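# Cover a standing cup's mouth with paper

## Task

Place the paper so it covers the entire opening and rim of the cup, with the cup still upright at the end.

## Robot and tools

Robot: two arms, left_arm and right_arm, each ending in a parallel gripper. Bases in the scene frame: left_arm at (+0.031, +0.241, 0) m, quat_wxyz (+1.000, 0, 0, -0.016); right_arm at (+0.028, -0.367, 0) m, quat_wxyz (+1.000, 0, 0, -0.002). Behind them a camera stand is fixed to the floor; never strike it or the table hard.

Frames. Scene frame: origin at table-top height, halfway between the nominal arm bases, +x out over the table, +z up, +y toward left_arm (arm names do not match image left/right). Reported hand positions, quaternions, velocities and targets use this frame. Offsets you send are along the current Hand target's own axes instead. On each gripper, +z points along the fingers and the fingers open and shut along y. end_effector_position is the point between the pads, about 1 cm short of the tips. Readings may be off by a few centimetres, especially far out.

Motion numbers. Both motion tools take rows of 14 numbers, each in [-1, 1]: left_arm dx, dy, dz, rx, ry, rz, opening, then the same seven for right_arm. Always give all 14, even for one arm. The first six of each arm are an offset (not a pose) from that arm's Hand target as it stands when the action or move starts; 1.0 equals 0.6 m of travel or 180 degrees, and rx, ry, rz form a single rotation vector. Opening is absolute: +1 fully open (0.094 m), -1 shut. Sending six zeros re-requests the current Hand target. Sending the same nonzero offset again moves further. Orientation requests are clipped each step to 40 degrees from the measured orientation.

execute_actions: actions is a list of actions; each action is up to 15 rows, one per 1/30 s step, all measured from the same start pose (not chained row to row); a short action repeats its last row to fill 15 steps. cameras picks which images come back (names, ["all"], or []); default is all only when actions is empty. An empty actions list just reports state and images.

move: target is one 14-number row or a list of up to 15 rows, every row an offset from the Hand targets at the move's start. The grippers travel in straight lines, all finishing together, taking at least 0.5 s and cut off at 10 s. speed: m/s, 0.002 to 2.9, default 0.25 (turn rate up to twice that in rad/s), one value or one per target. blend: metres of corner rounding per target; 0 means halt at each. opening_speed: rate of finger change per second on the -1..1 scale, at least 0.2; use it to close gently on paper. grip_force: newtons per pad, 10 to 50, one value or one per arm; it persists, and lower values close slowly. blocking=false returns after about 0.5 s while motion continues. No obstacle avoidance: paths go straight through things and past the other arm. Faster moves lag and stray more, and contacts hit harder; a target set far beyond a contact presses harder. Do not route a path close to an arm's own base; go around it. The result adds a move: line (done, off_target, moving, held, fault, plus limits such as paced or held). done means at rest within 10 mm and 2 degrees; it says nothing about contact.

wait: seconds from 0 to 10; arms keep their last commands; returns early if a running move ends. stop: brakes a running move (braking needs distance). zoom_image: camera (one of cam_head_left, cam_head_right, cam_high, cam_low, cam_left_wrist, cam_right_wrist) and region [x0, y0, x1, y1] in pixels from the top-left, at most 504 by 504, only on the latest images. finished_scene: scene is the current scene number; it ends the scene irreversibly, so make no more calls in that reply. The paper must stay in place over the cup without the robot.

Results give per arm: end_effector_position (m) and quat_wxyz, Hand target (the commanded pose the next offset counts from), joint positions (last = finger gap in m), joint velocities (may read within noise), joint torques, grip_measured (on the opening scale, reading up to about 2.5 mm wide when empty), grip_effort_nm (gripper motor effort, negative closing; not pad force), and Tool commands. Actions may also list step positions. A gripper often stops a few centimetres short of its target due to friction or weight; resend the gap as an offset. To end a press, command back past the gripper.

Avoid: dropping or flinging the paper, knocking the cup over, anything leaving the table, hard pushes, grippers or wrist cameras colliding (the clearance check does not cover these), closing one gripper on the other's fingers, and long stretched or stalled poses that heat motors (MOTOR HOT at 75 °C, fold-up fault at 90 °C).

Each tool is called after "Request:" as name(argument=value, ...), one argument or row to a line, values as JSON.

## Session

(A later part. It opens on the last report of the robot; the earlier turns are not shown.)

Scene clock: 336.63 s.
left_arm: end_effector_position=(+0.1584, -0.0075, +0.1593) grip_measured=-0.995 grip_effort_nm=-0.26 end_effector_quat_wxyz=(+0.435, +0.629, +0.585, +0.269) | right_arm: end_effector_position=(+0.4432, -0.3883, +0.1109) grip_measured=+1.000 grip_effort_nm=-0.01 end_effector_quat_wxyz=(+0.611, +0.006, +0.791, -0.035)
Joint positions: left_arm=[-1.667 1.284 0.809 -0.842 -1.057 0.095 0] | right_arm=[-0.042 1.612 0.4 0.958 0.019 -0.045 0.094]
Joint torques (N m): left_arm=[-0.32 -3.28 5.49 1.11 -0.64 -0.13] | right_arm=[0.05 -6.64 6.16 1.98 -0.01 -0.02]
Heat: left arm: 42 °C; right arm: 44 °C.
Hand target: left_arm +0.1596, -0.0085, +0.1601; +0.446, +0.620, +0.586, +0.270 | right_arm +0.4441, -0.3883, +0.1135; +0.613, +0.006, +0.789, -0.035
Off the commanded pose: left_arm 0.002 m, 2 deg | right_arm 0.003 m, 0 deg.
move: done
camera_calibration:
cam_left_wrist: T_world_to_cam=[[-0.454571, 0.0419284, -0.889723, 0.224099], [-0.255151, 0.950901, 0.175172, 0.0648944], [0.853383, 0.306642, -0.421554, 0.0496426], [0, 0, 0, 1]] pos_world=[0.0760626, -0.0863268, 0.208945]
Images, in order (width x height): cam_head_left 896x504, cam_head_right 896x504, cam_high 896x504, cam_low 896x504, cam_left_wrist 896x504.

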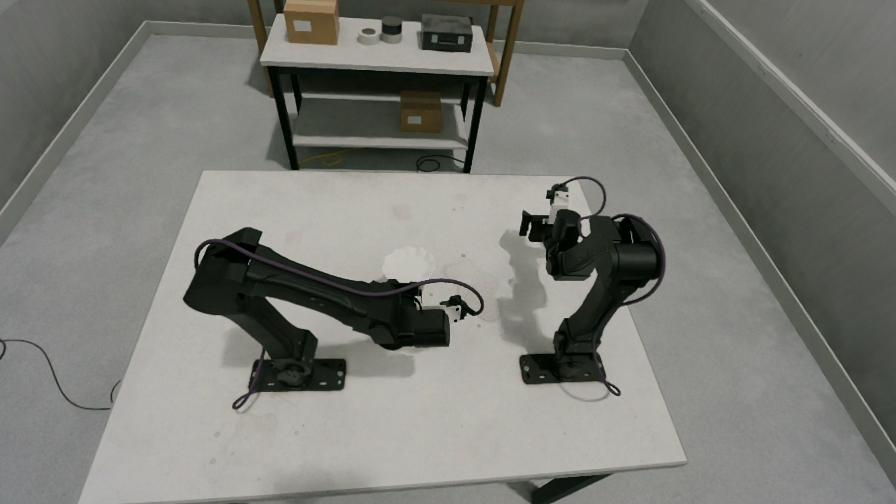

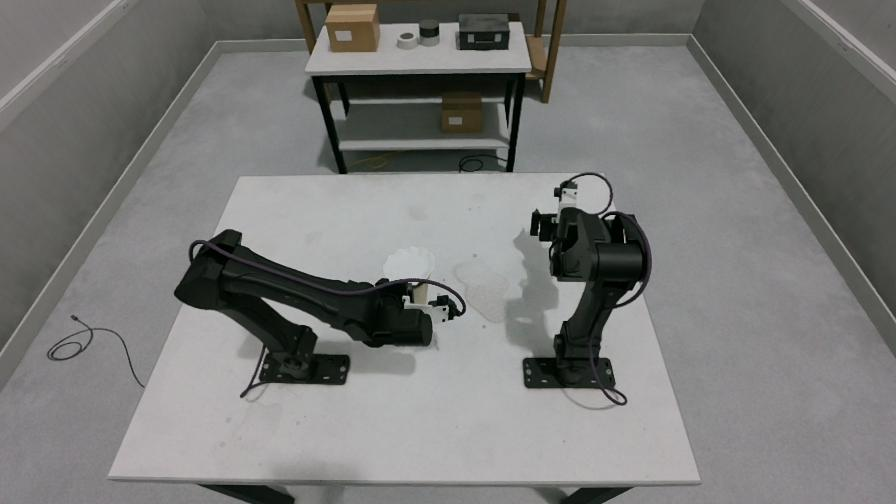

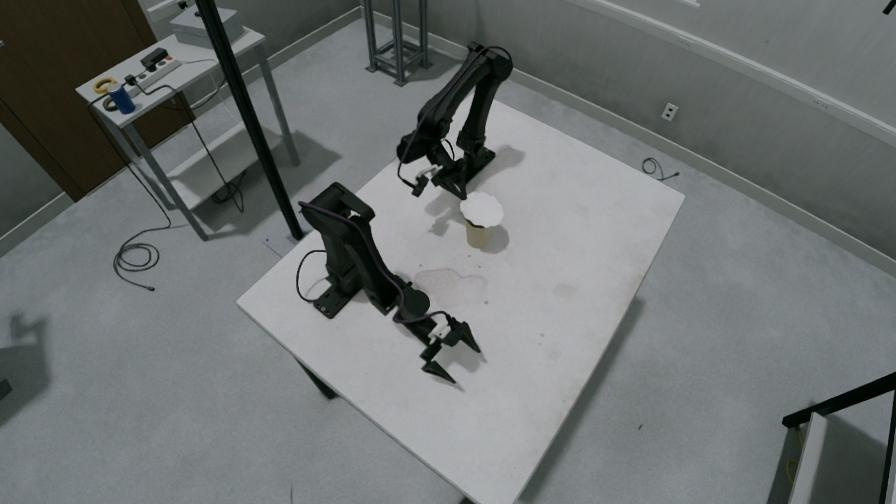

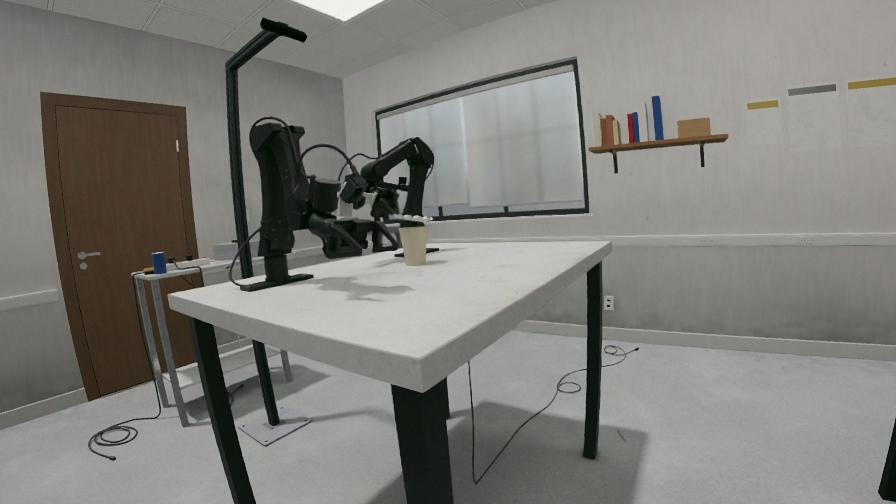

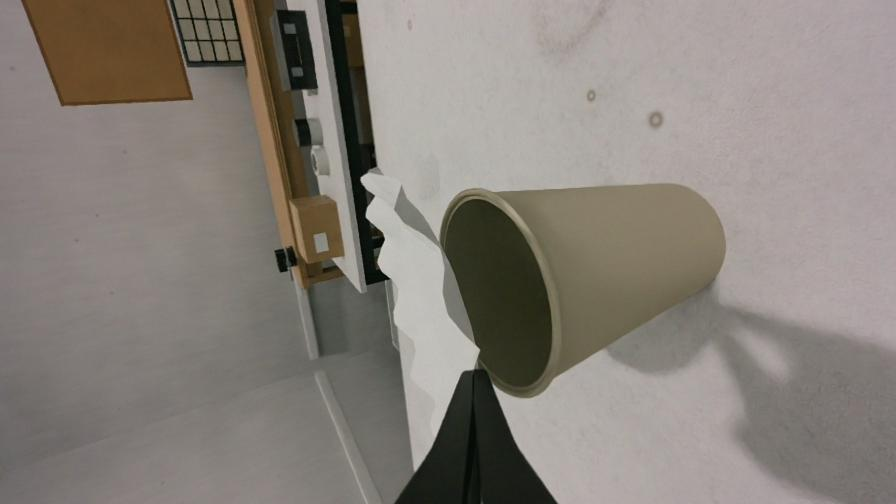

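Request:
move(
  target=[0.0099, -0.0464, 0.0243, 0, 0, 0, -1, 0, 0, 0, 0, 0, 0, 1],
  speed=0.05,
  cameras=["cam_head_right", "cam_high", "cam_low", "cam_left_wrist"],
)

Request:
zoom_image(
  camera="cam_low",
  region=[370, 190, 470, 270],
)

Request:
zoom_image(
  camera="cam_high",
  region=[430, 150, 550, 260],
)

Request:
zoom_image(
  camera="cam_left_wrist",
  region=[300, 140, 750, 504],
)

Scene clock: 346.67 s.
left_arm: end_effector_position=(+0.1583, -0.0095, +0.1299) grip_measured=-0.995 grip_effort_nm=-0.25 end_effector_quat_wxyz=(+0.438, +0.627, +0.586, +0.267) | right_arm: end_effector_position=(+0.4432, -0.3883, +0.1109) grip_measured=+1.000 grip_effort_nm=-0.01 end_effector_quat_wxyz=(+0.611, +0.006, +0.791, -0.035)
Joint positions: left_arm=[-1.667 1.326 0.714 -0.695 -1.058 0.095 0] | right_arm=[-0.042 1.612 0.4 0.958 0.019 -0.045 0.094]
Joint torques (N m): left_arm=[-0.29 -3.21 4.67 1.13 -0.63 -0.12] | right_arm=[0.06 -6.65 6.17 1.98 -0.01 -0.02]
Heat: left arm: 43 °C; right arm: 44 °C.
Hand target: left_arm +0.1596, -0.0085, +0.1281; +0.446, +0.620, +0.586, +0.270 | right_arm +0.4441, -0.3883, +0.1135; +0.613, +0.006, +0.789, -0.035
Off the commanded pose: left_arm 0.002 m, 1 deg | right_arm 0.003 m, 0 deg.
move: done
camera_calibration:
cam_left_wrist: T_world_to_cam=[[-0.454336, 0.0331401, -0.890214, 0.197877], [-0.255589, 0.952445, 0.165901, 0.0732402], [0.853378, 0.302904, -0.424259, 0.0382718], [0, 0, 0, 1]] pos_world=[0.0759618, -0.0879076, 0.18024]
Images, in order (width x height): cam_head_right 896x504, cam_high 896x504, cam_low 896x504, cam_left_wrist 896x504.

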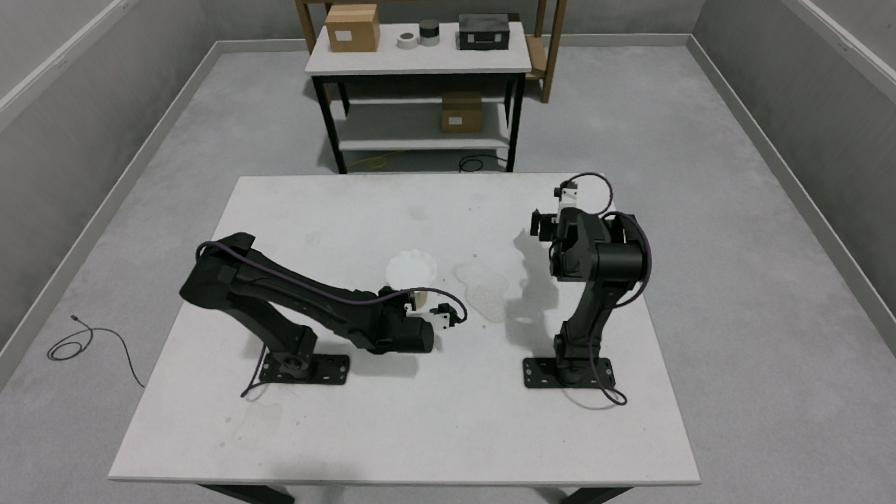

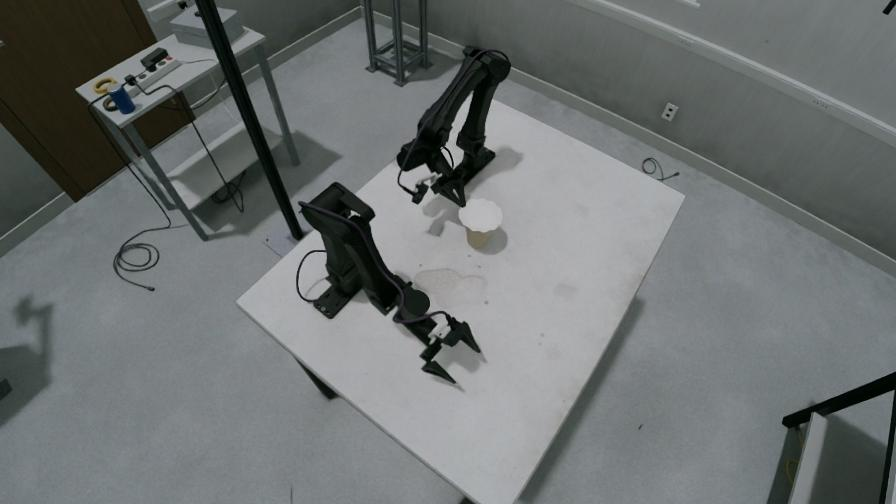

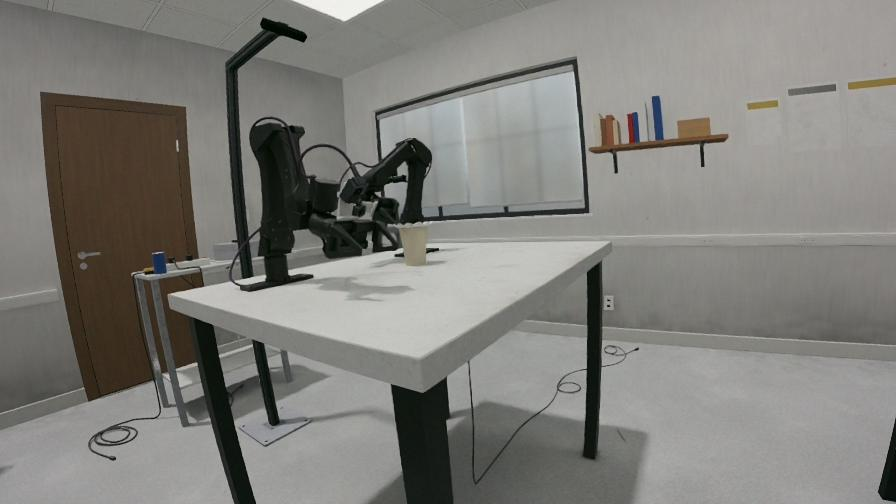

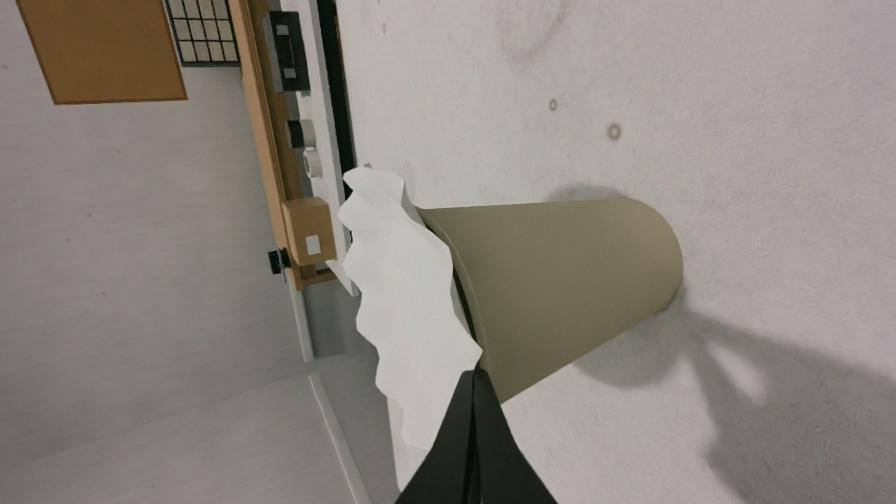

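Scaled by 5.040 from the camera's 896x504 image, which has a finer 1280x720 frame.

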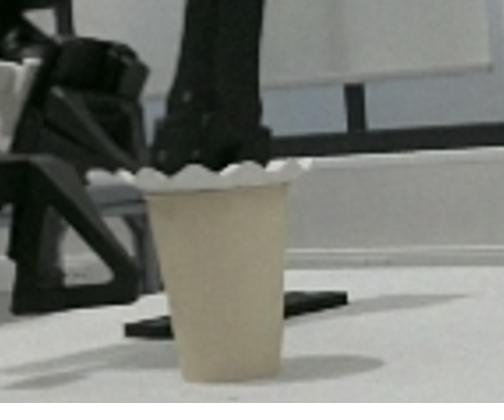

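Scaled by 4.200 from the camera's 896x504 image, which has a finer 1280x720 frame.

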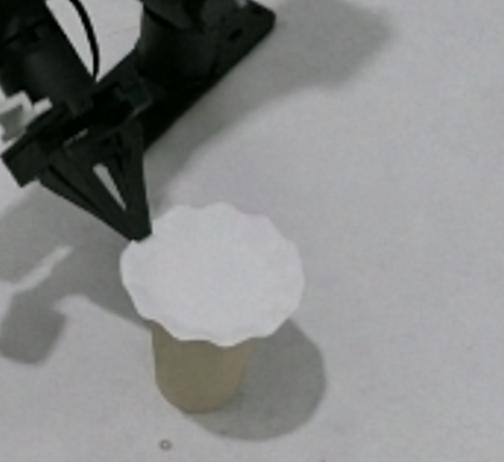

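Scaled by 1.120 from the camera's 896x504 image, which has a finer 1280x720 frame.

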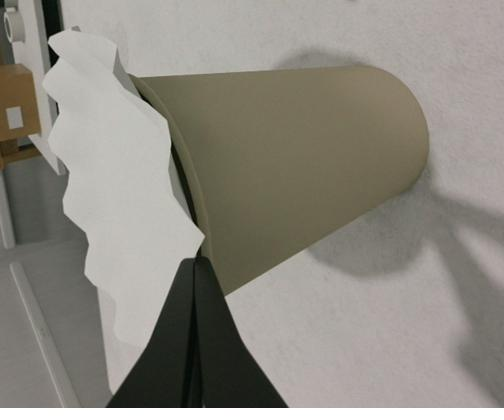

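Request:
move(
  target=[0.0028, -0.0131, 0.0068, 0, 0, 0, -1, 0, 0, 0, 0, 0, 0, 1],
  speed=0.03,
  cameras=["cam_low", "cam_left_wrist"],
)

Request:
zoom_image(
  camera="cam_low",
  region=[370, 190, 470, 270],
)

Request:
zoom_image(
  camera="cam_left_wrist",
  region=[300, 140, 750, 504],
)

Scene clock: 352.43 s.
left_arm: end_effector_position=(+0.1584, -0.0096, +0.1216) grip_measured=-0.995 grip_effort_nm=-0.25 end_effector_quat_wxyz=(+0.439, +0.626, +0.586, +0.267) | right_arm: end_effector_position=(+0.4432, -0.3883, +0.1109) grip_measured=+1.000 grip_effort_nm=-0.01 end_effector_quat_wxyz=(+0.611, +0.006, +0.791, -0.035)
Joint positions: left_arm=[-1.667 1.341 0.688 -0.652 -1.06 0.095 0] | right_arm=[-0.042 1.612 0.4 0.958 0.019 -0.045 0.094]
Joint torques (N m): left_arm=[-0.32 -3.07 4.55 1.14 -0.6 -0.13] | right_arm=[0.06 -6.65 6.19 1.98 -0.01 -0.02]
Heat: left arm: 42 °C; right arm: 44 °C.
Hand target: left_arm +0.1596, -0.0085, +0.1191; +0.446, +0.620, +0.586, +0.270 | right_arm +0.4441, -0.3883, +0.1135; +0.613, +0.006, +0.789, -0.035
Off the commanded pose: left_arm 0.003 m, 1 deg | right_arm 0.003 m, 0 deg.
move: done
camera_calibration:
cam_left_wrist: T_world_to_cam=[[-0.453354, 0.0307853, -0.890799, 0.190443], [-0.256125, 0.952754, 0.163276, 0.0752355], [0.853739, 0.302178, -0.42405, 0.0346109], [0, 0, 0, 1]] pos_world=[0.0760594, -0.0880025, 0.172039]
Images, in order (width x height): cam_low 896x504, cam_left_wrist 896x504.

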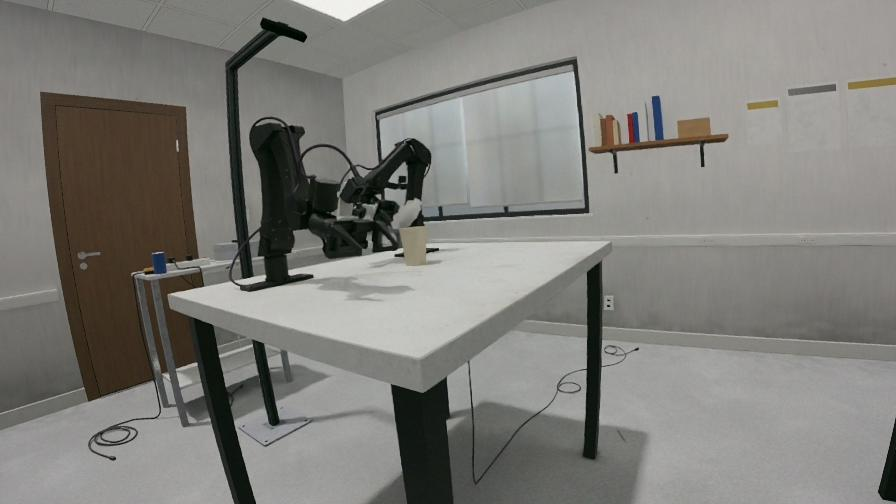

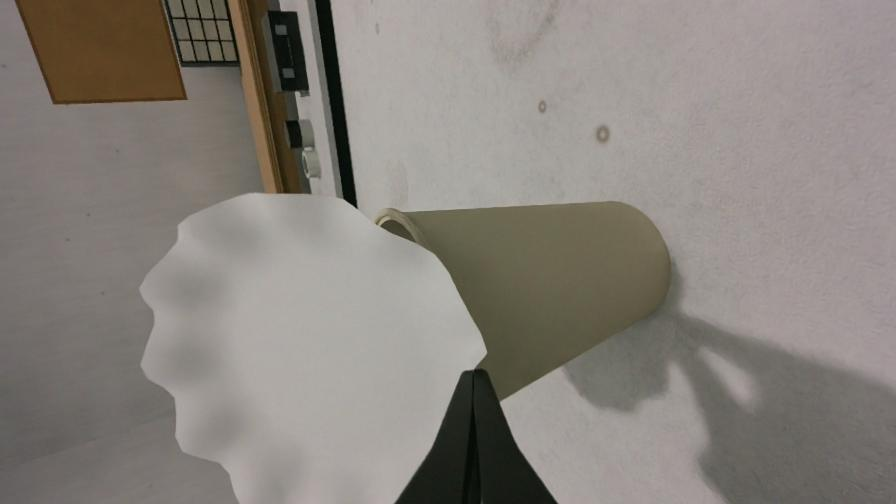

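Scaled by 5.040 from the camera's 896x504 image, which has a finer 1280x720 frame.

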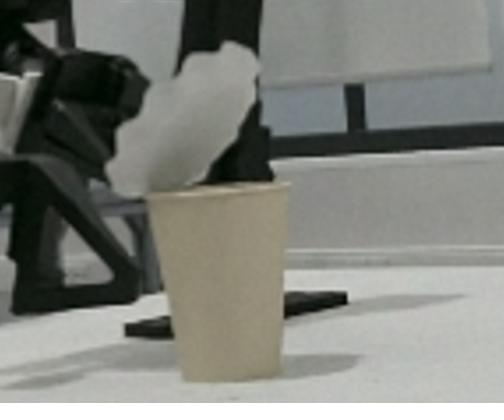

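Scaled by 1.120 from the camera's 896x504 image, which has a finer 1280x720 frame.

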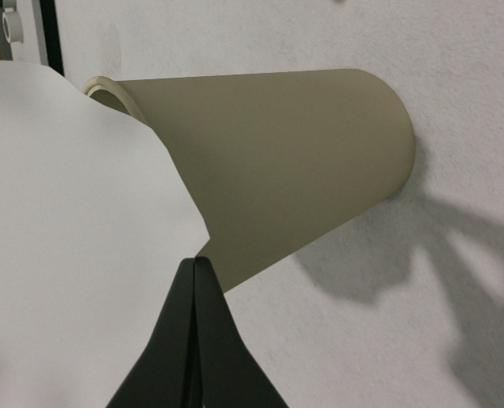

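Request:
move(
  target=[-0.0028, 0.0131, -0.0068, 0, 0, 0, -1, 0, 0, 0, 0, 0, 0, 1],
  speed=0.03,
  cameras=["cam_low", "cam_high", "cam_left_wrist"],
)

Request:
zoom_image(
  camera="cam_low",
  region=[370, 190, 470, 270],
)

Request:
zoom_image(
  camera="cam_high",
  region=[430, 150, 550, 260],
)

Scene clock: 362.23 s.
left_arm: end_effector_position=(+0.1585, -0.0092, +0.1215) grip_measured=-0.995 grip_effort_nm=-0.26 end_effector_quat_wxyz=(+0.439, +0.627, +0.586, +0.267) | right_arm: end_effector_position=(+0.4432, -0.3883, +0.1109) grip_measured=+1.000 grip_effort_nm=-0.01 end_effector_quat_wxyz=(+0.611, +0.006, +0.791, -0.035)
Joint positions: left_arm=[-1.667 1.341 0.688 -0.655 -1.06 0.095 0] | right_arm=[-0.042 1.612 0.4 0.958 0.019 -0.045 0.094]
Joint torques (N m): left_arm=[-0.27 -4.4 6.84 0.77 -0.61 -0.11] | right_arm=[0.05 -6.65 6.19 1.98 -0.01 -0.01]
Heat: left arm: 42 °C; right arm: 44 °C.
Hand target: left_arm +0.1596, -0.0085, +0.1281; +0.446, +0.620, +0.586, +0.270 | right_arm +0.4441, -0.3883, +0.1135; +0.613, +0.006, +0.789, -0.035
Off the commanded pose: left_arm 0.007 m, 1 deg | right_arm 0.003 m, 0 deg.
move: done
camera_calibration:
cam_left_wrist: T_world_to_cam=[[-0.45305, 0.0331744, -0.890868, 0.190278], [-0.256173, 0.952316, 0.165739, 0.0745619], [0.853886, 0.303305, -0.422948, 0.0342521], [0, 0, 0, 1]] pos_world=[0.0760587, -0.0877077, 0.171641]
Images, in order (width x height): cam_high 896x504, cam_low 896x504, cam_left_wrist 896x504.

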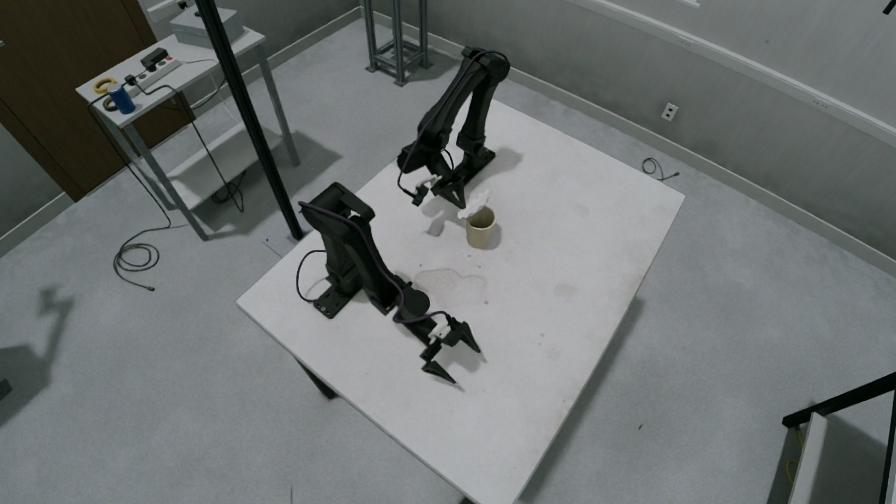

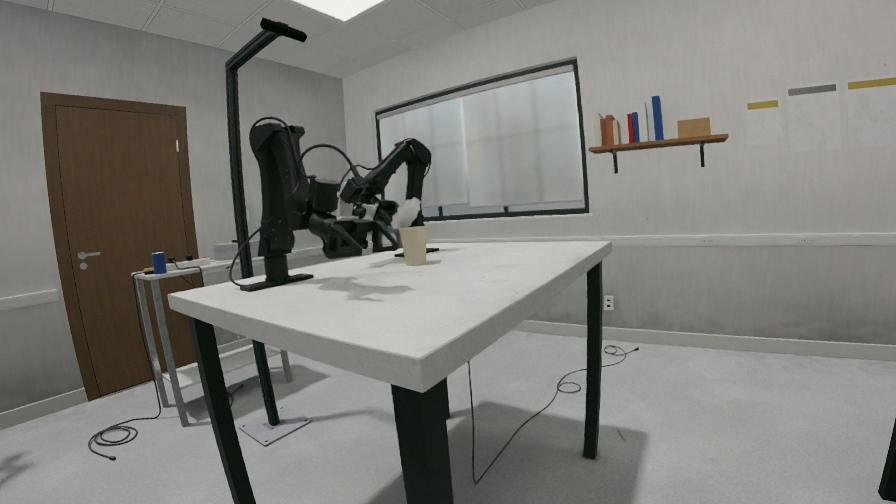

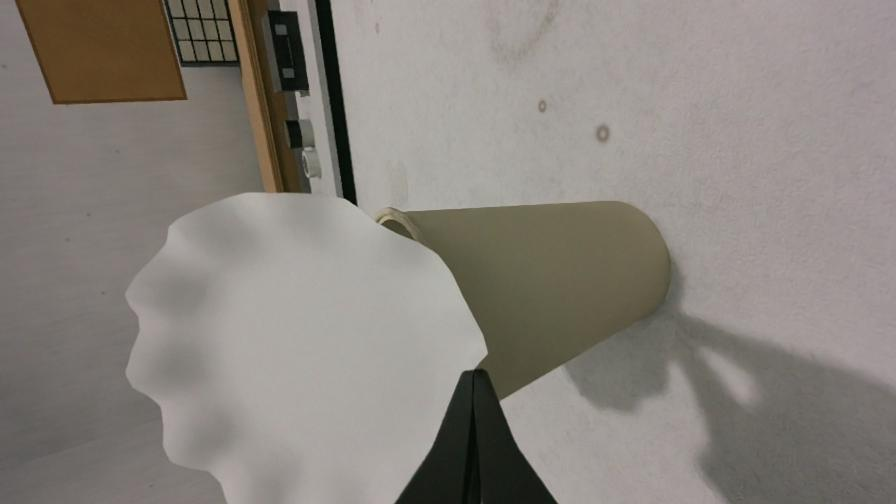

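Scaled by 5.040 from the camera's 896x504 image, which has a finer 1280x720 frame.

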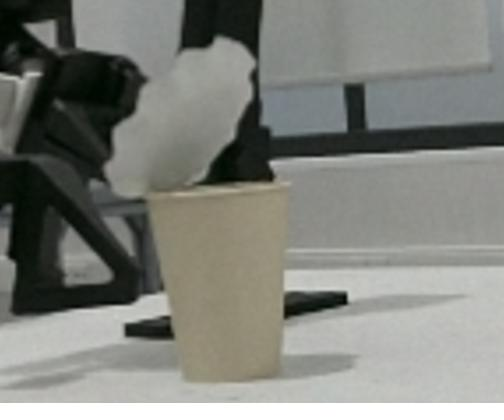

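Scaled by 4.200 from the camera's 896x504 image, which has a finer 1280x720 frame.

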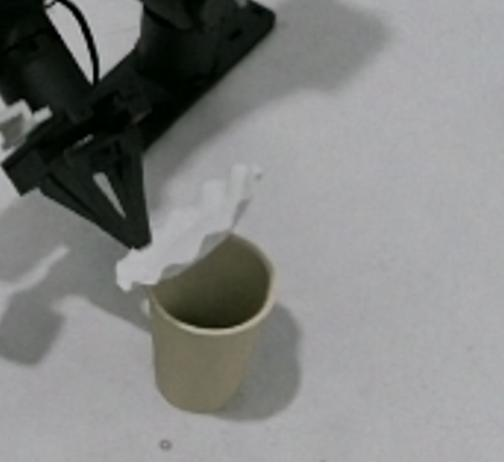

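Request:
move(
  target=[-0.0035, 0.0163, -0.0085, 0, 0, 0, -1, 0, 0, 0, 0, 0, 0, 1],
  speed=0.03,
  cameras=["cam_low", "cam_high", "cam_left_wrist"],
)

Request:
zoom_image(
  camera="cam_low",
  region=[370, 190, 470, 270],
)

Request:
zoom_image(
  camera="cam_high",
  region=[430, 150, 550, 260],
)

Scene clock: 367.40 s.
left_arm: end_effector_position=(+0.1592, -0.0033, +0.1241) grip_measured=-0.995 grip_effort_nm=-0.26 end_effector_quat_wxyz=(+0.429, +0.634, +0.580, +0.279) | right_arm: end_effector_position=(+0.4432, -0.3883, +0.1109) grip_measured=+1.000 grip_effort_nm=-0.01 end_effector_quat_wxyz=(+0.611, +0.006, +0.791, -0.035)
Joint positions: left_arm=[-1.667 1.33 0.697 -0.708 -1.06 0.097 0] | right_arm=[-0.042 1.612 0.4 0.958 0.019 -0.045 0.094]
Joint torques (N m): left_arm=[-0.23 -5.03 9.31 0.72 -0.61 -0.11] | right_arm=[0.05 -6.65 6.17 1.98 -0.01 -0.02]
Heat: left arm: 42 °C; right arm: 44 °C.
Hand target: left_arm +0.1596, -0.0085, +0.1393; +0.446, +0.620, +0.586, +0.270 | right_arm +0.4441, -0.3883, +0.1135; +0.613, +0.006, +0.789, -0.035
Off the commanded pose: left_arm 0.016 m, 3 deg | right_arm 0.003 m, 0 deg.
move: off_target (left_arm)
camera_calibration:
cam_left_wrist: T_world_to_cam=[[-0.44899, 0.0636497, -0.891267, 0.192313], [-0.256288, 0.946376, 0.196695, 0.0647411], [0.855993, 0.316735, -0.408601, 0.0308282], [0, 0, 0, 1]] pos_world=[0.0765503, -0.0832745, 0.171265]
Images, in order (width x height): cam_high 896x504, cam_low 896x504, cam_left_wrist 896x504.

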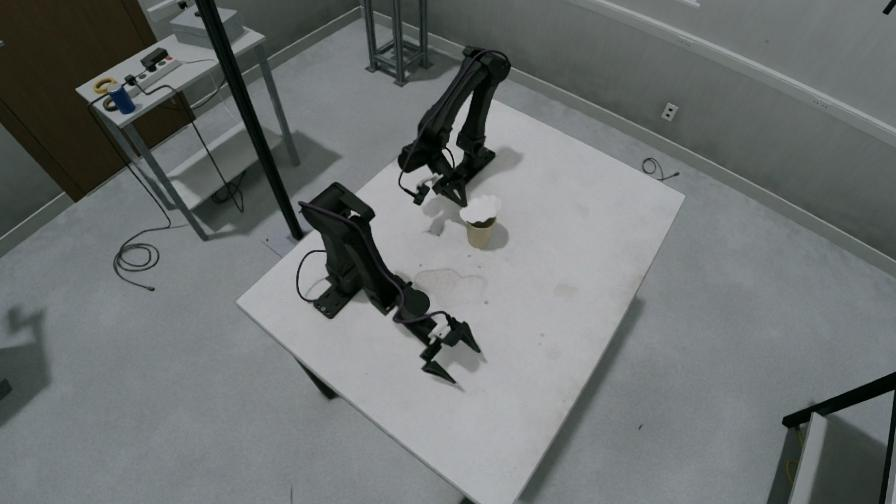

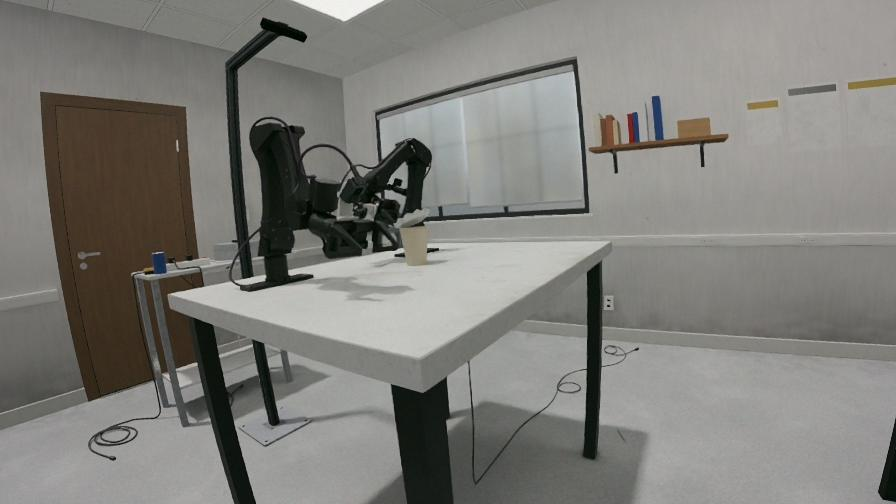

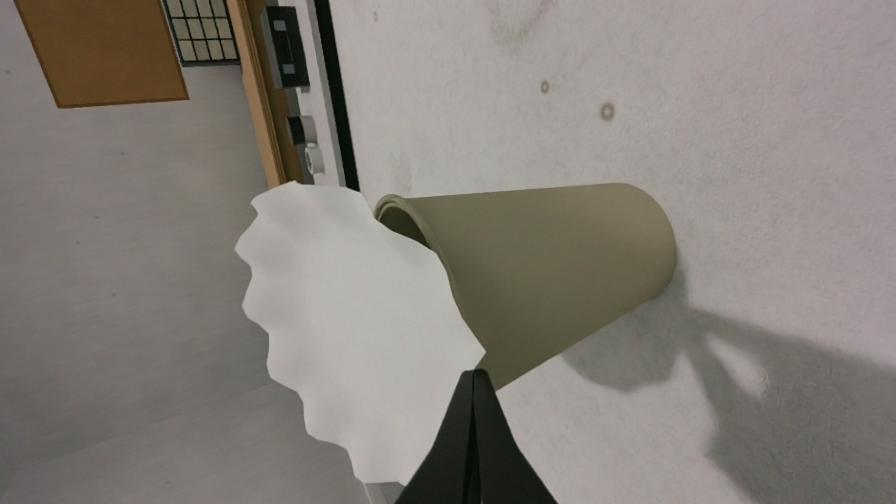

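Scaled by 5.040 from the camera's 896x504 image, which has a finer 1280x720 frame.

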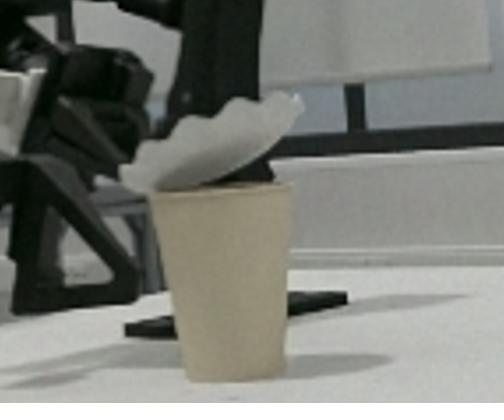

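Scaled by 4.200 from the camera's 896x504 image, which has a finer 1280x720 frame.

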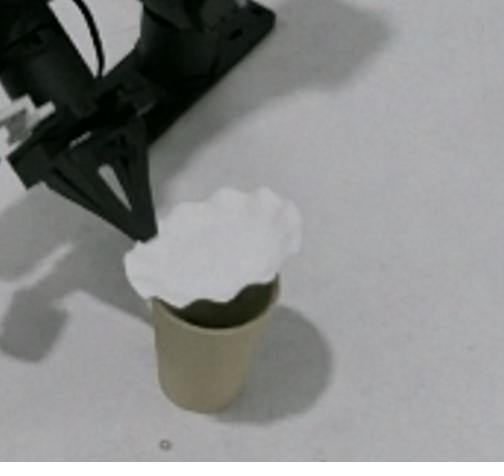

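Request:
move(
  target=[
    [-0.0081, 0.0377, -0.0197, 0, 0, 0, -1, 0, 0, 0, 0, 0, 0, 1],
    [0.0033, -0.0150, 0.0079, 0, 0, 0, -1, 0, 0, 0, 0, 0, 0, 1],
  ],
  speed=0.05,
  cameras=["cam_low", "cam_high", "cam_left_wrist"],
)

Request:
zoom_image(
  camera="cam_low",
  region=[370, 190, 470, 270],
)

Request:
zoom_image(
  camera="cam_high",
  region=[430, 150, 550, 260],
)

Scene clock: 378.70 s.
left_arm: end_effector_position=(+0.1585, -0.0093, +0.1310) grip_measured=-0.995 grip_effort_nm=-0.25 end_effector_quat_wxyz=(+0.439, +0.627, +0.585, +0.268) | right_arm: end_effector_position=(+0.4432, -0.3883, +0.1109) grip_measured=+1.000 grip_effort_nm=-0.01 end_effector_quat_wxyz=(+0.611, +0.006, +0.791, -0.035)
Joint positions: left_arm=[-1.667 1.324 0.716 -0.699 -1.06 0.098 0] | right_arm=[-0.042 1.612 0.4 0.958 0.019 -0.045 0.094]
Joint torques (N m): left_arm=[-0.27 -3.18 4.68 1.15 -0.61 -0.15] | right_arm=[0.06 -6.65 6.17 1.98 -0.01 -0.02]
Heat: left arm: 43 °C; right arm: 44 °C.
Hand target: left_arm +0.1597, -0.0084, +0.1289; +0.446, +0.620, +0.586, +0.270 | right_arm +0.4441, -0.3883, +0.1135; +0.613, +0.006, +0.789, -0.035
Off the commanded pose: left_arm 0.003 m, 1 deg | right_arm 0.003 m, 0 deg.
move: done
camera_calibration:
cam_left_wrist: T_world_to_cam=[[-0.45213, 0.0353741, -0.89125, 0.198711], [-0.255033, 0.952371, 0.167178, 0.0726567], [0.854714, 0.302885, -0.421574, 0.0379257], [0, 0, 0, 1]] pos_world=[0.0759576, -0.0877124, 0.180943]
Images, in order (width x height): cam_high 896x504, cam_low 896x504, cam_left_wrist 896x504.

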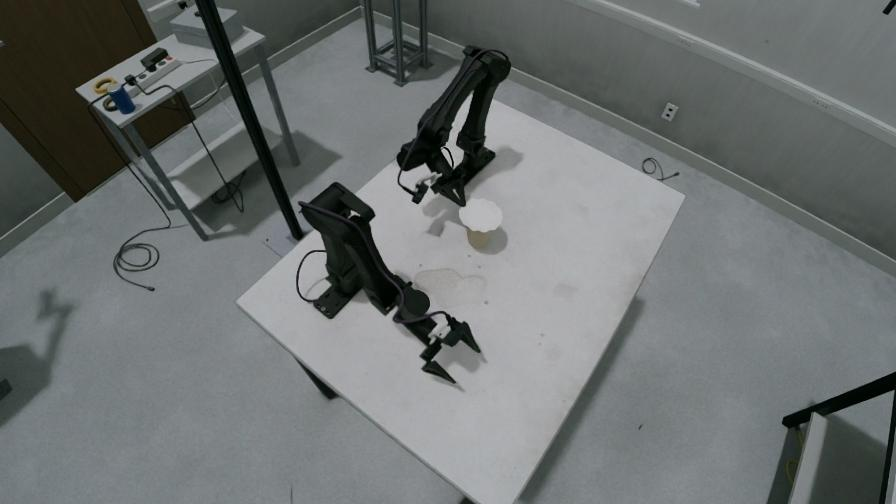

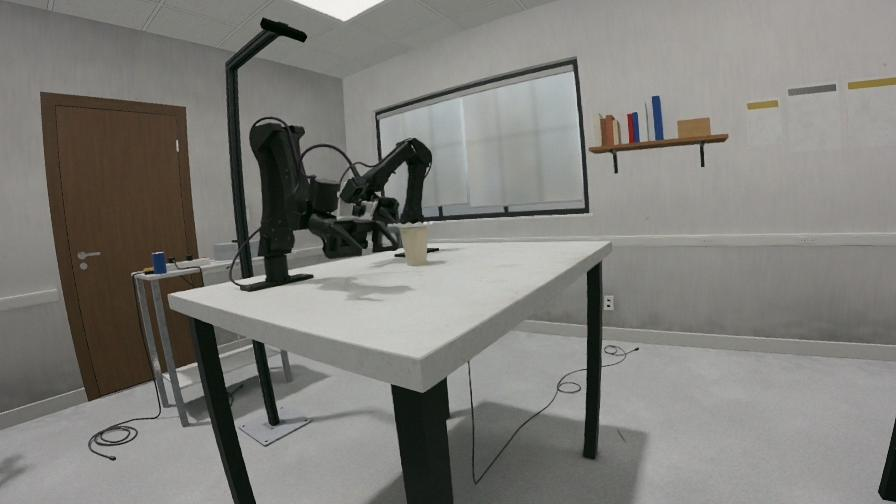

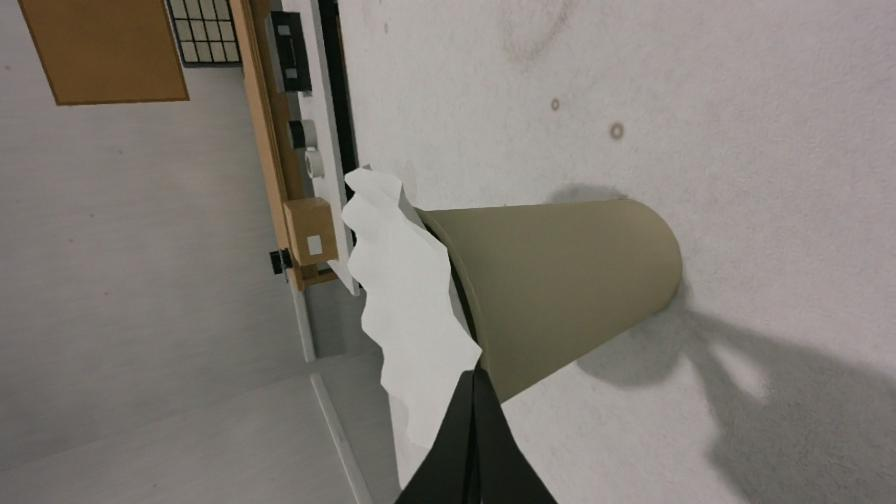

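Scaled by 5.040 from the camera's 896x504 image, which has a finer 1280x720 frame.

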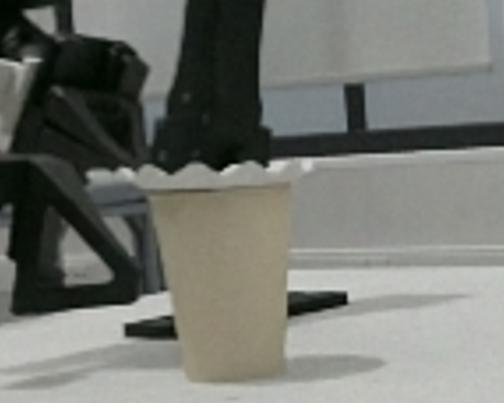

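Scaled by 4.200 from the camera's 896x504 image, which has a finer 1280x720 frame.

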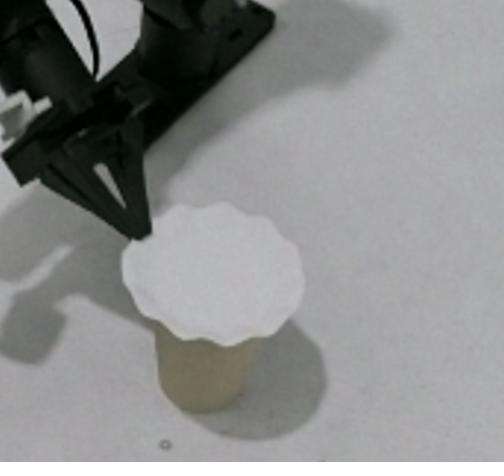

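Request:
move(
  target=[0, 0, 0, 0, 0, 0, -0.7, 0, 0, 0, 0, 0, 0, 1],
  speed=0.05,
  opening_speed=0.2,
  cameras=["cam_low", "cam_high", "cam_left_wrist"],
)

Request:
zoom_image(
  camera="cam_low",
  region=[370, 190, 470, 270],
)

Request:
zoom_image(
  camera="cam_high",
  region=[430, 150, 550, 260],
)

Scene clock: 389.67 s.
left_arm: end_effector_position=(+0.1585, -0.0094, +0.1310) grip_measured=-0.702 grip_effort_nm=0.15 end_effector_quat_wxyz=(+0.439, +0.627, +0.585, +0.268) | right_arm: end_effector_position=(+0.4432, -0.3883, +0.1109) grip_measured=+1.000 grip_effort_nm=-0.01 end_effector_quat_wxyz=(+0.611, +0.006, +0.791, -0.035)
Joint positions: left_arm=[-1.667 1.324 0.716 -0.698 -1.06 0.098 0.014] | right_arm=[-0.042 1.612 0.4 0.958 0.019 -0.045 0.094]
Joint torques (N m): left_arm=[-0.23 -3.17 4.67 1.14 -0.59 -0.15] | right_arm=[0.05 -6.67 6.17 1.98 -0.01 -0.02]
Heat: left arm: 42 °C; right arm: 44 °C.
Hand target: left_arm +0.1597, -0.0084, +0.1289; +0.446, +0.620, +0.586, +0.271 | right_arm +0.4441, -0.3883, +0.1135; +0.613, +0.006, +0.789, -0.035
Off the commanded pose: left_arm 0.003 m, 1 deg | right_arm 0.003 m, 0 deg.
move: done
camera_calibration:
cam_left_wrist: T_world_to_cam=[[-0.452209, 0.034679, -0.891238, 0.198746], [-0.25506, 0.952486, 0.166478, 0.0728728], [0.854665, 0.302602, -0.421877, 0.0380311], [0, 0, 0, 1]] pos_world=[0.0759578, -0.0878109, 0.181043]
Images, in order (width x height): cam_high 896x504, cam_low 896x504, cam_left_wrist 896x504.

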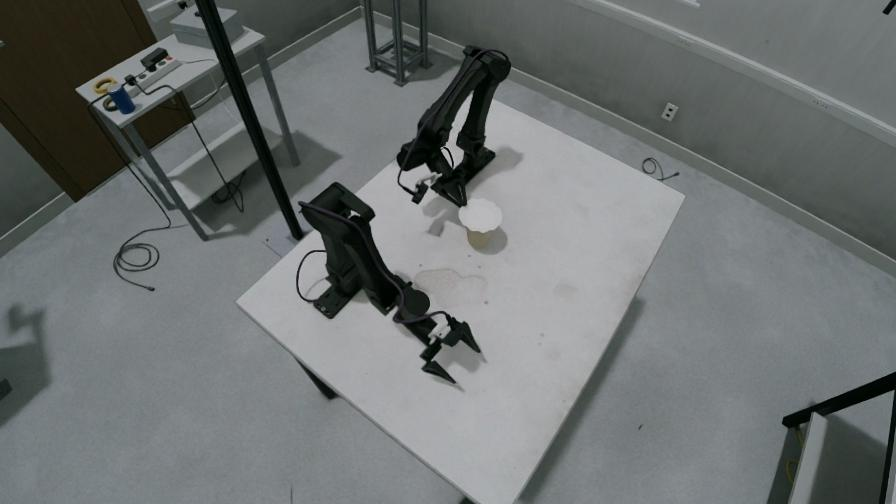

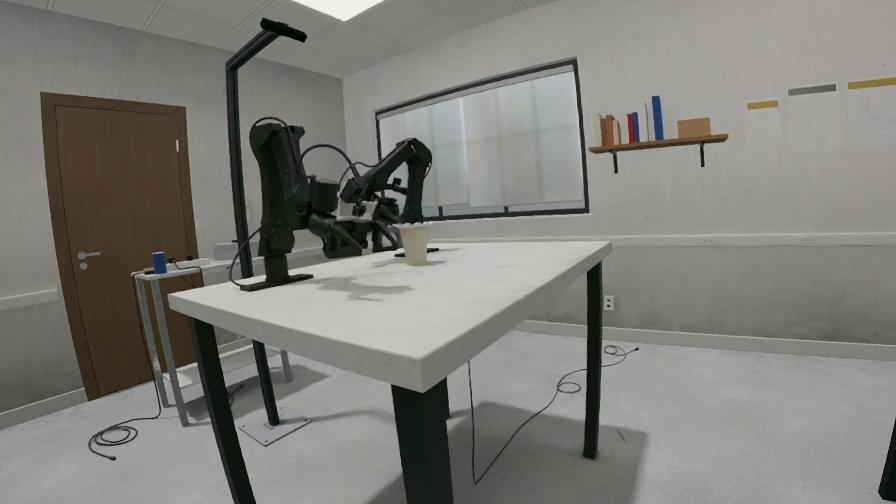

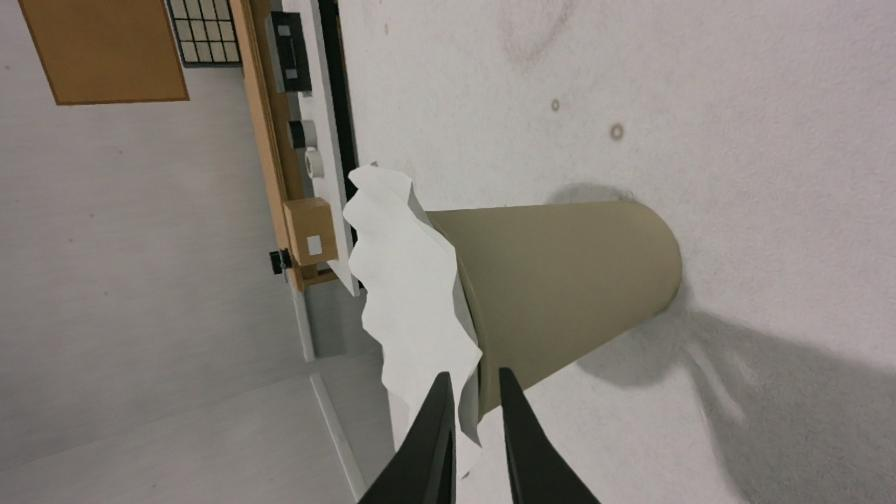

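Scaled by 5.040 from the camera's 896x504 image, which has a finer 1280x720 frame.

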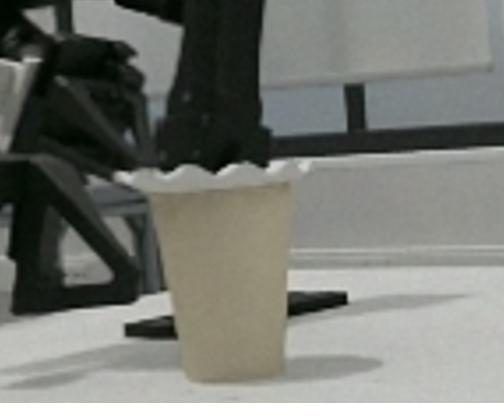

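Scaled by 4.200 from the camera's 896x504 image, which has a finer 1280x720 frame.

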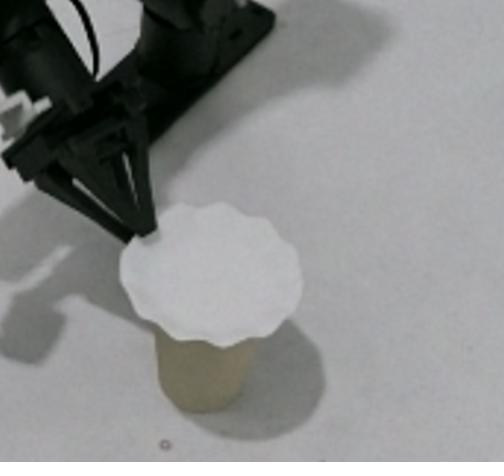

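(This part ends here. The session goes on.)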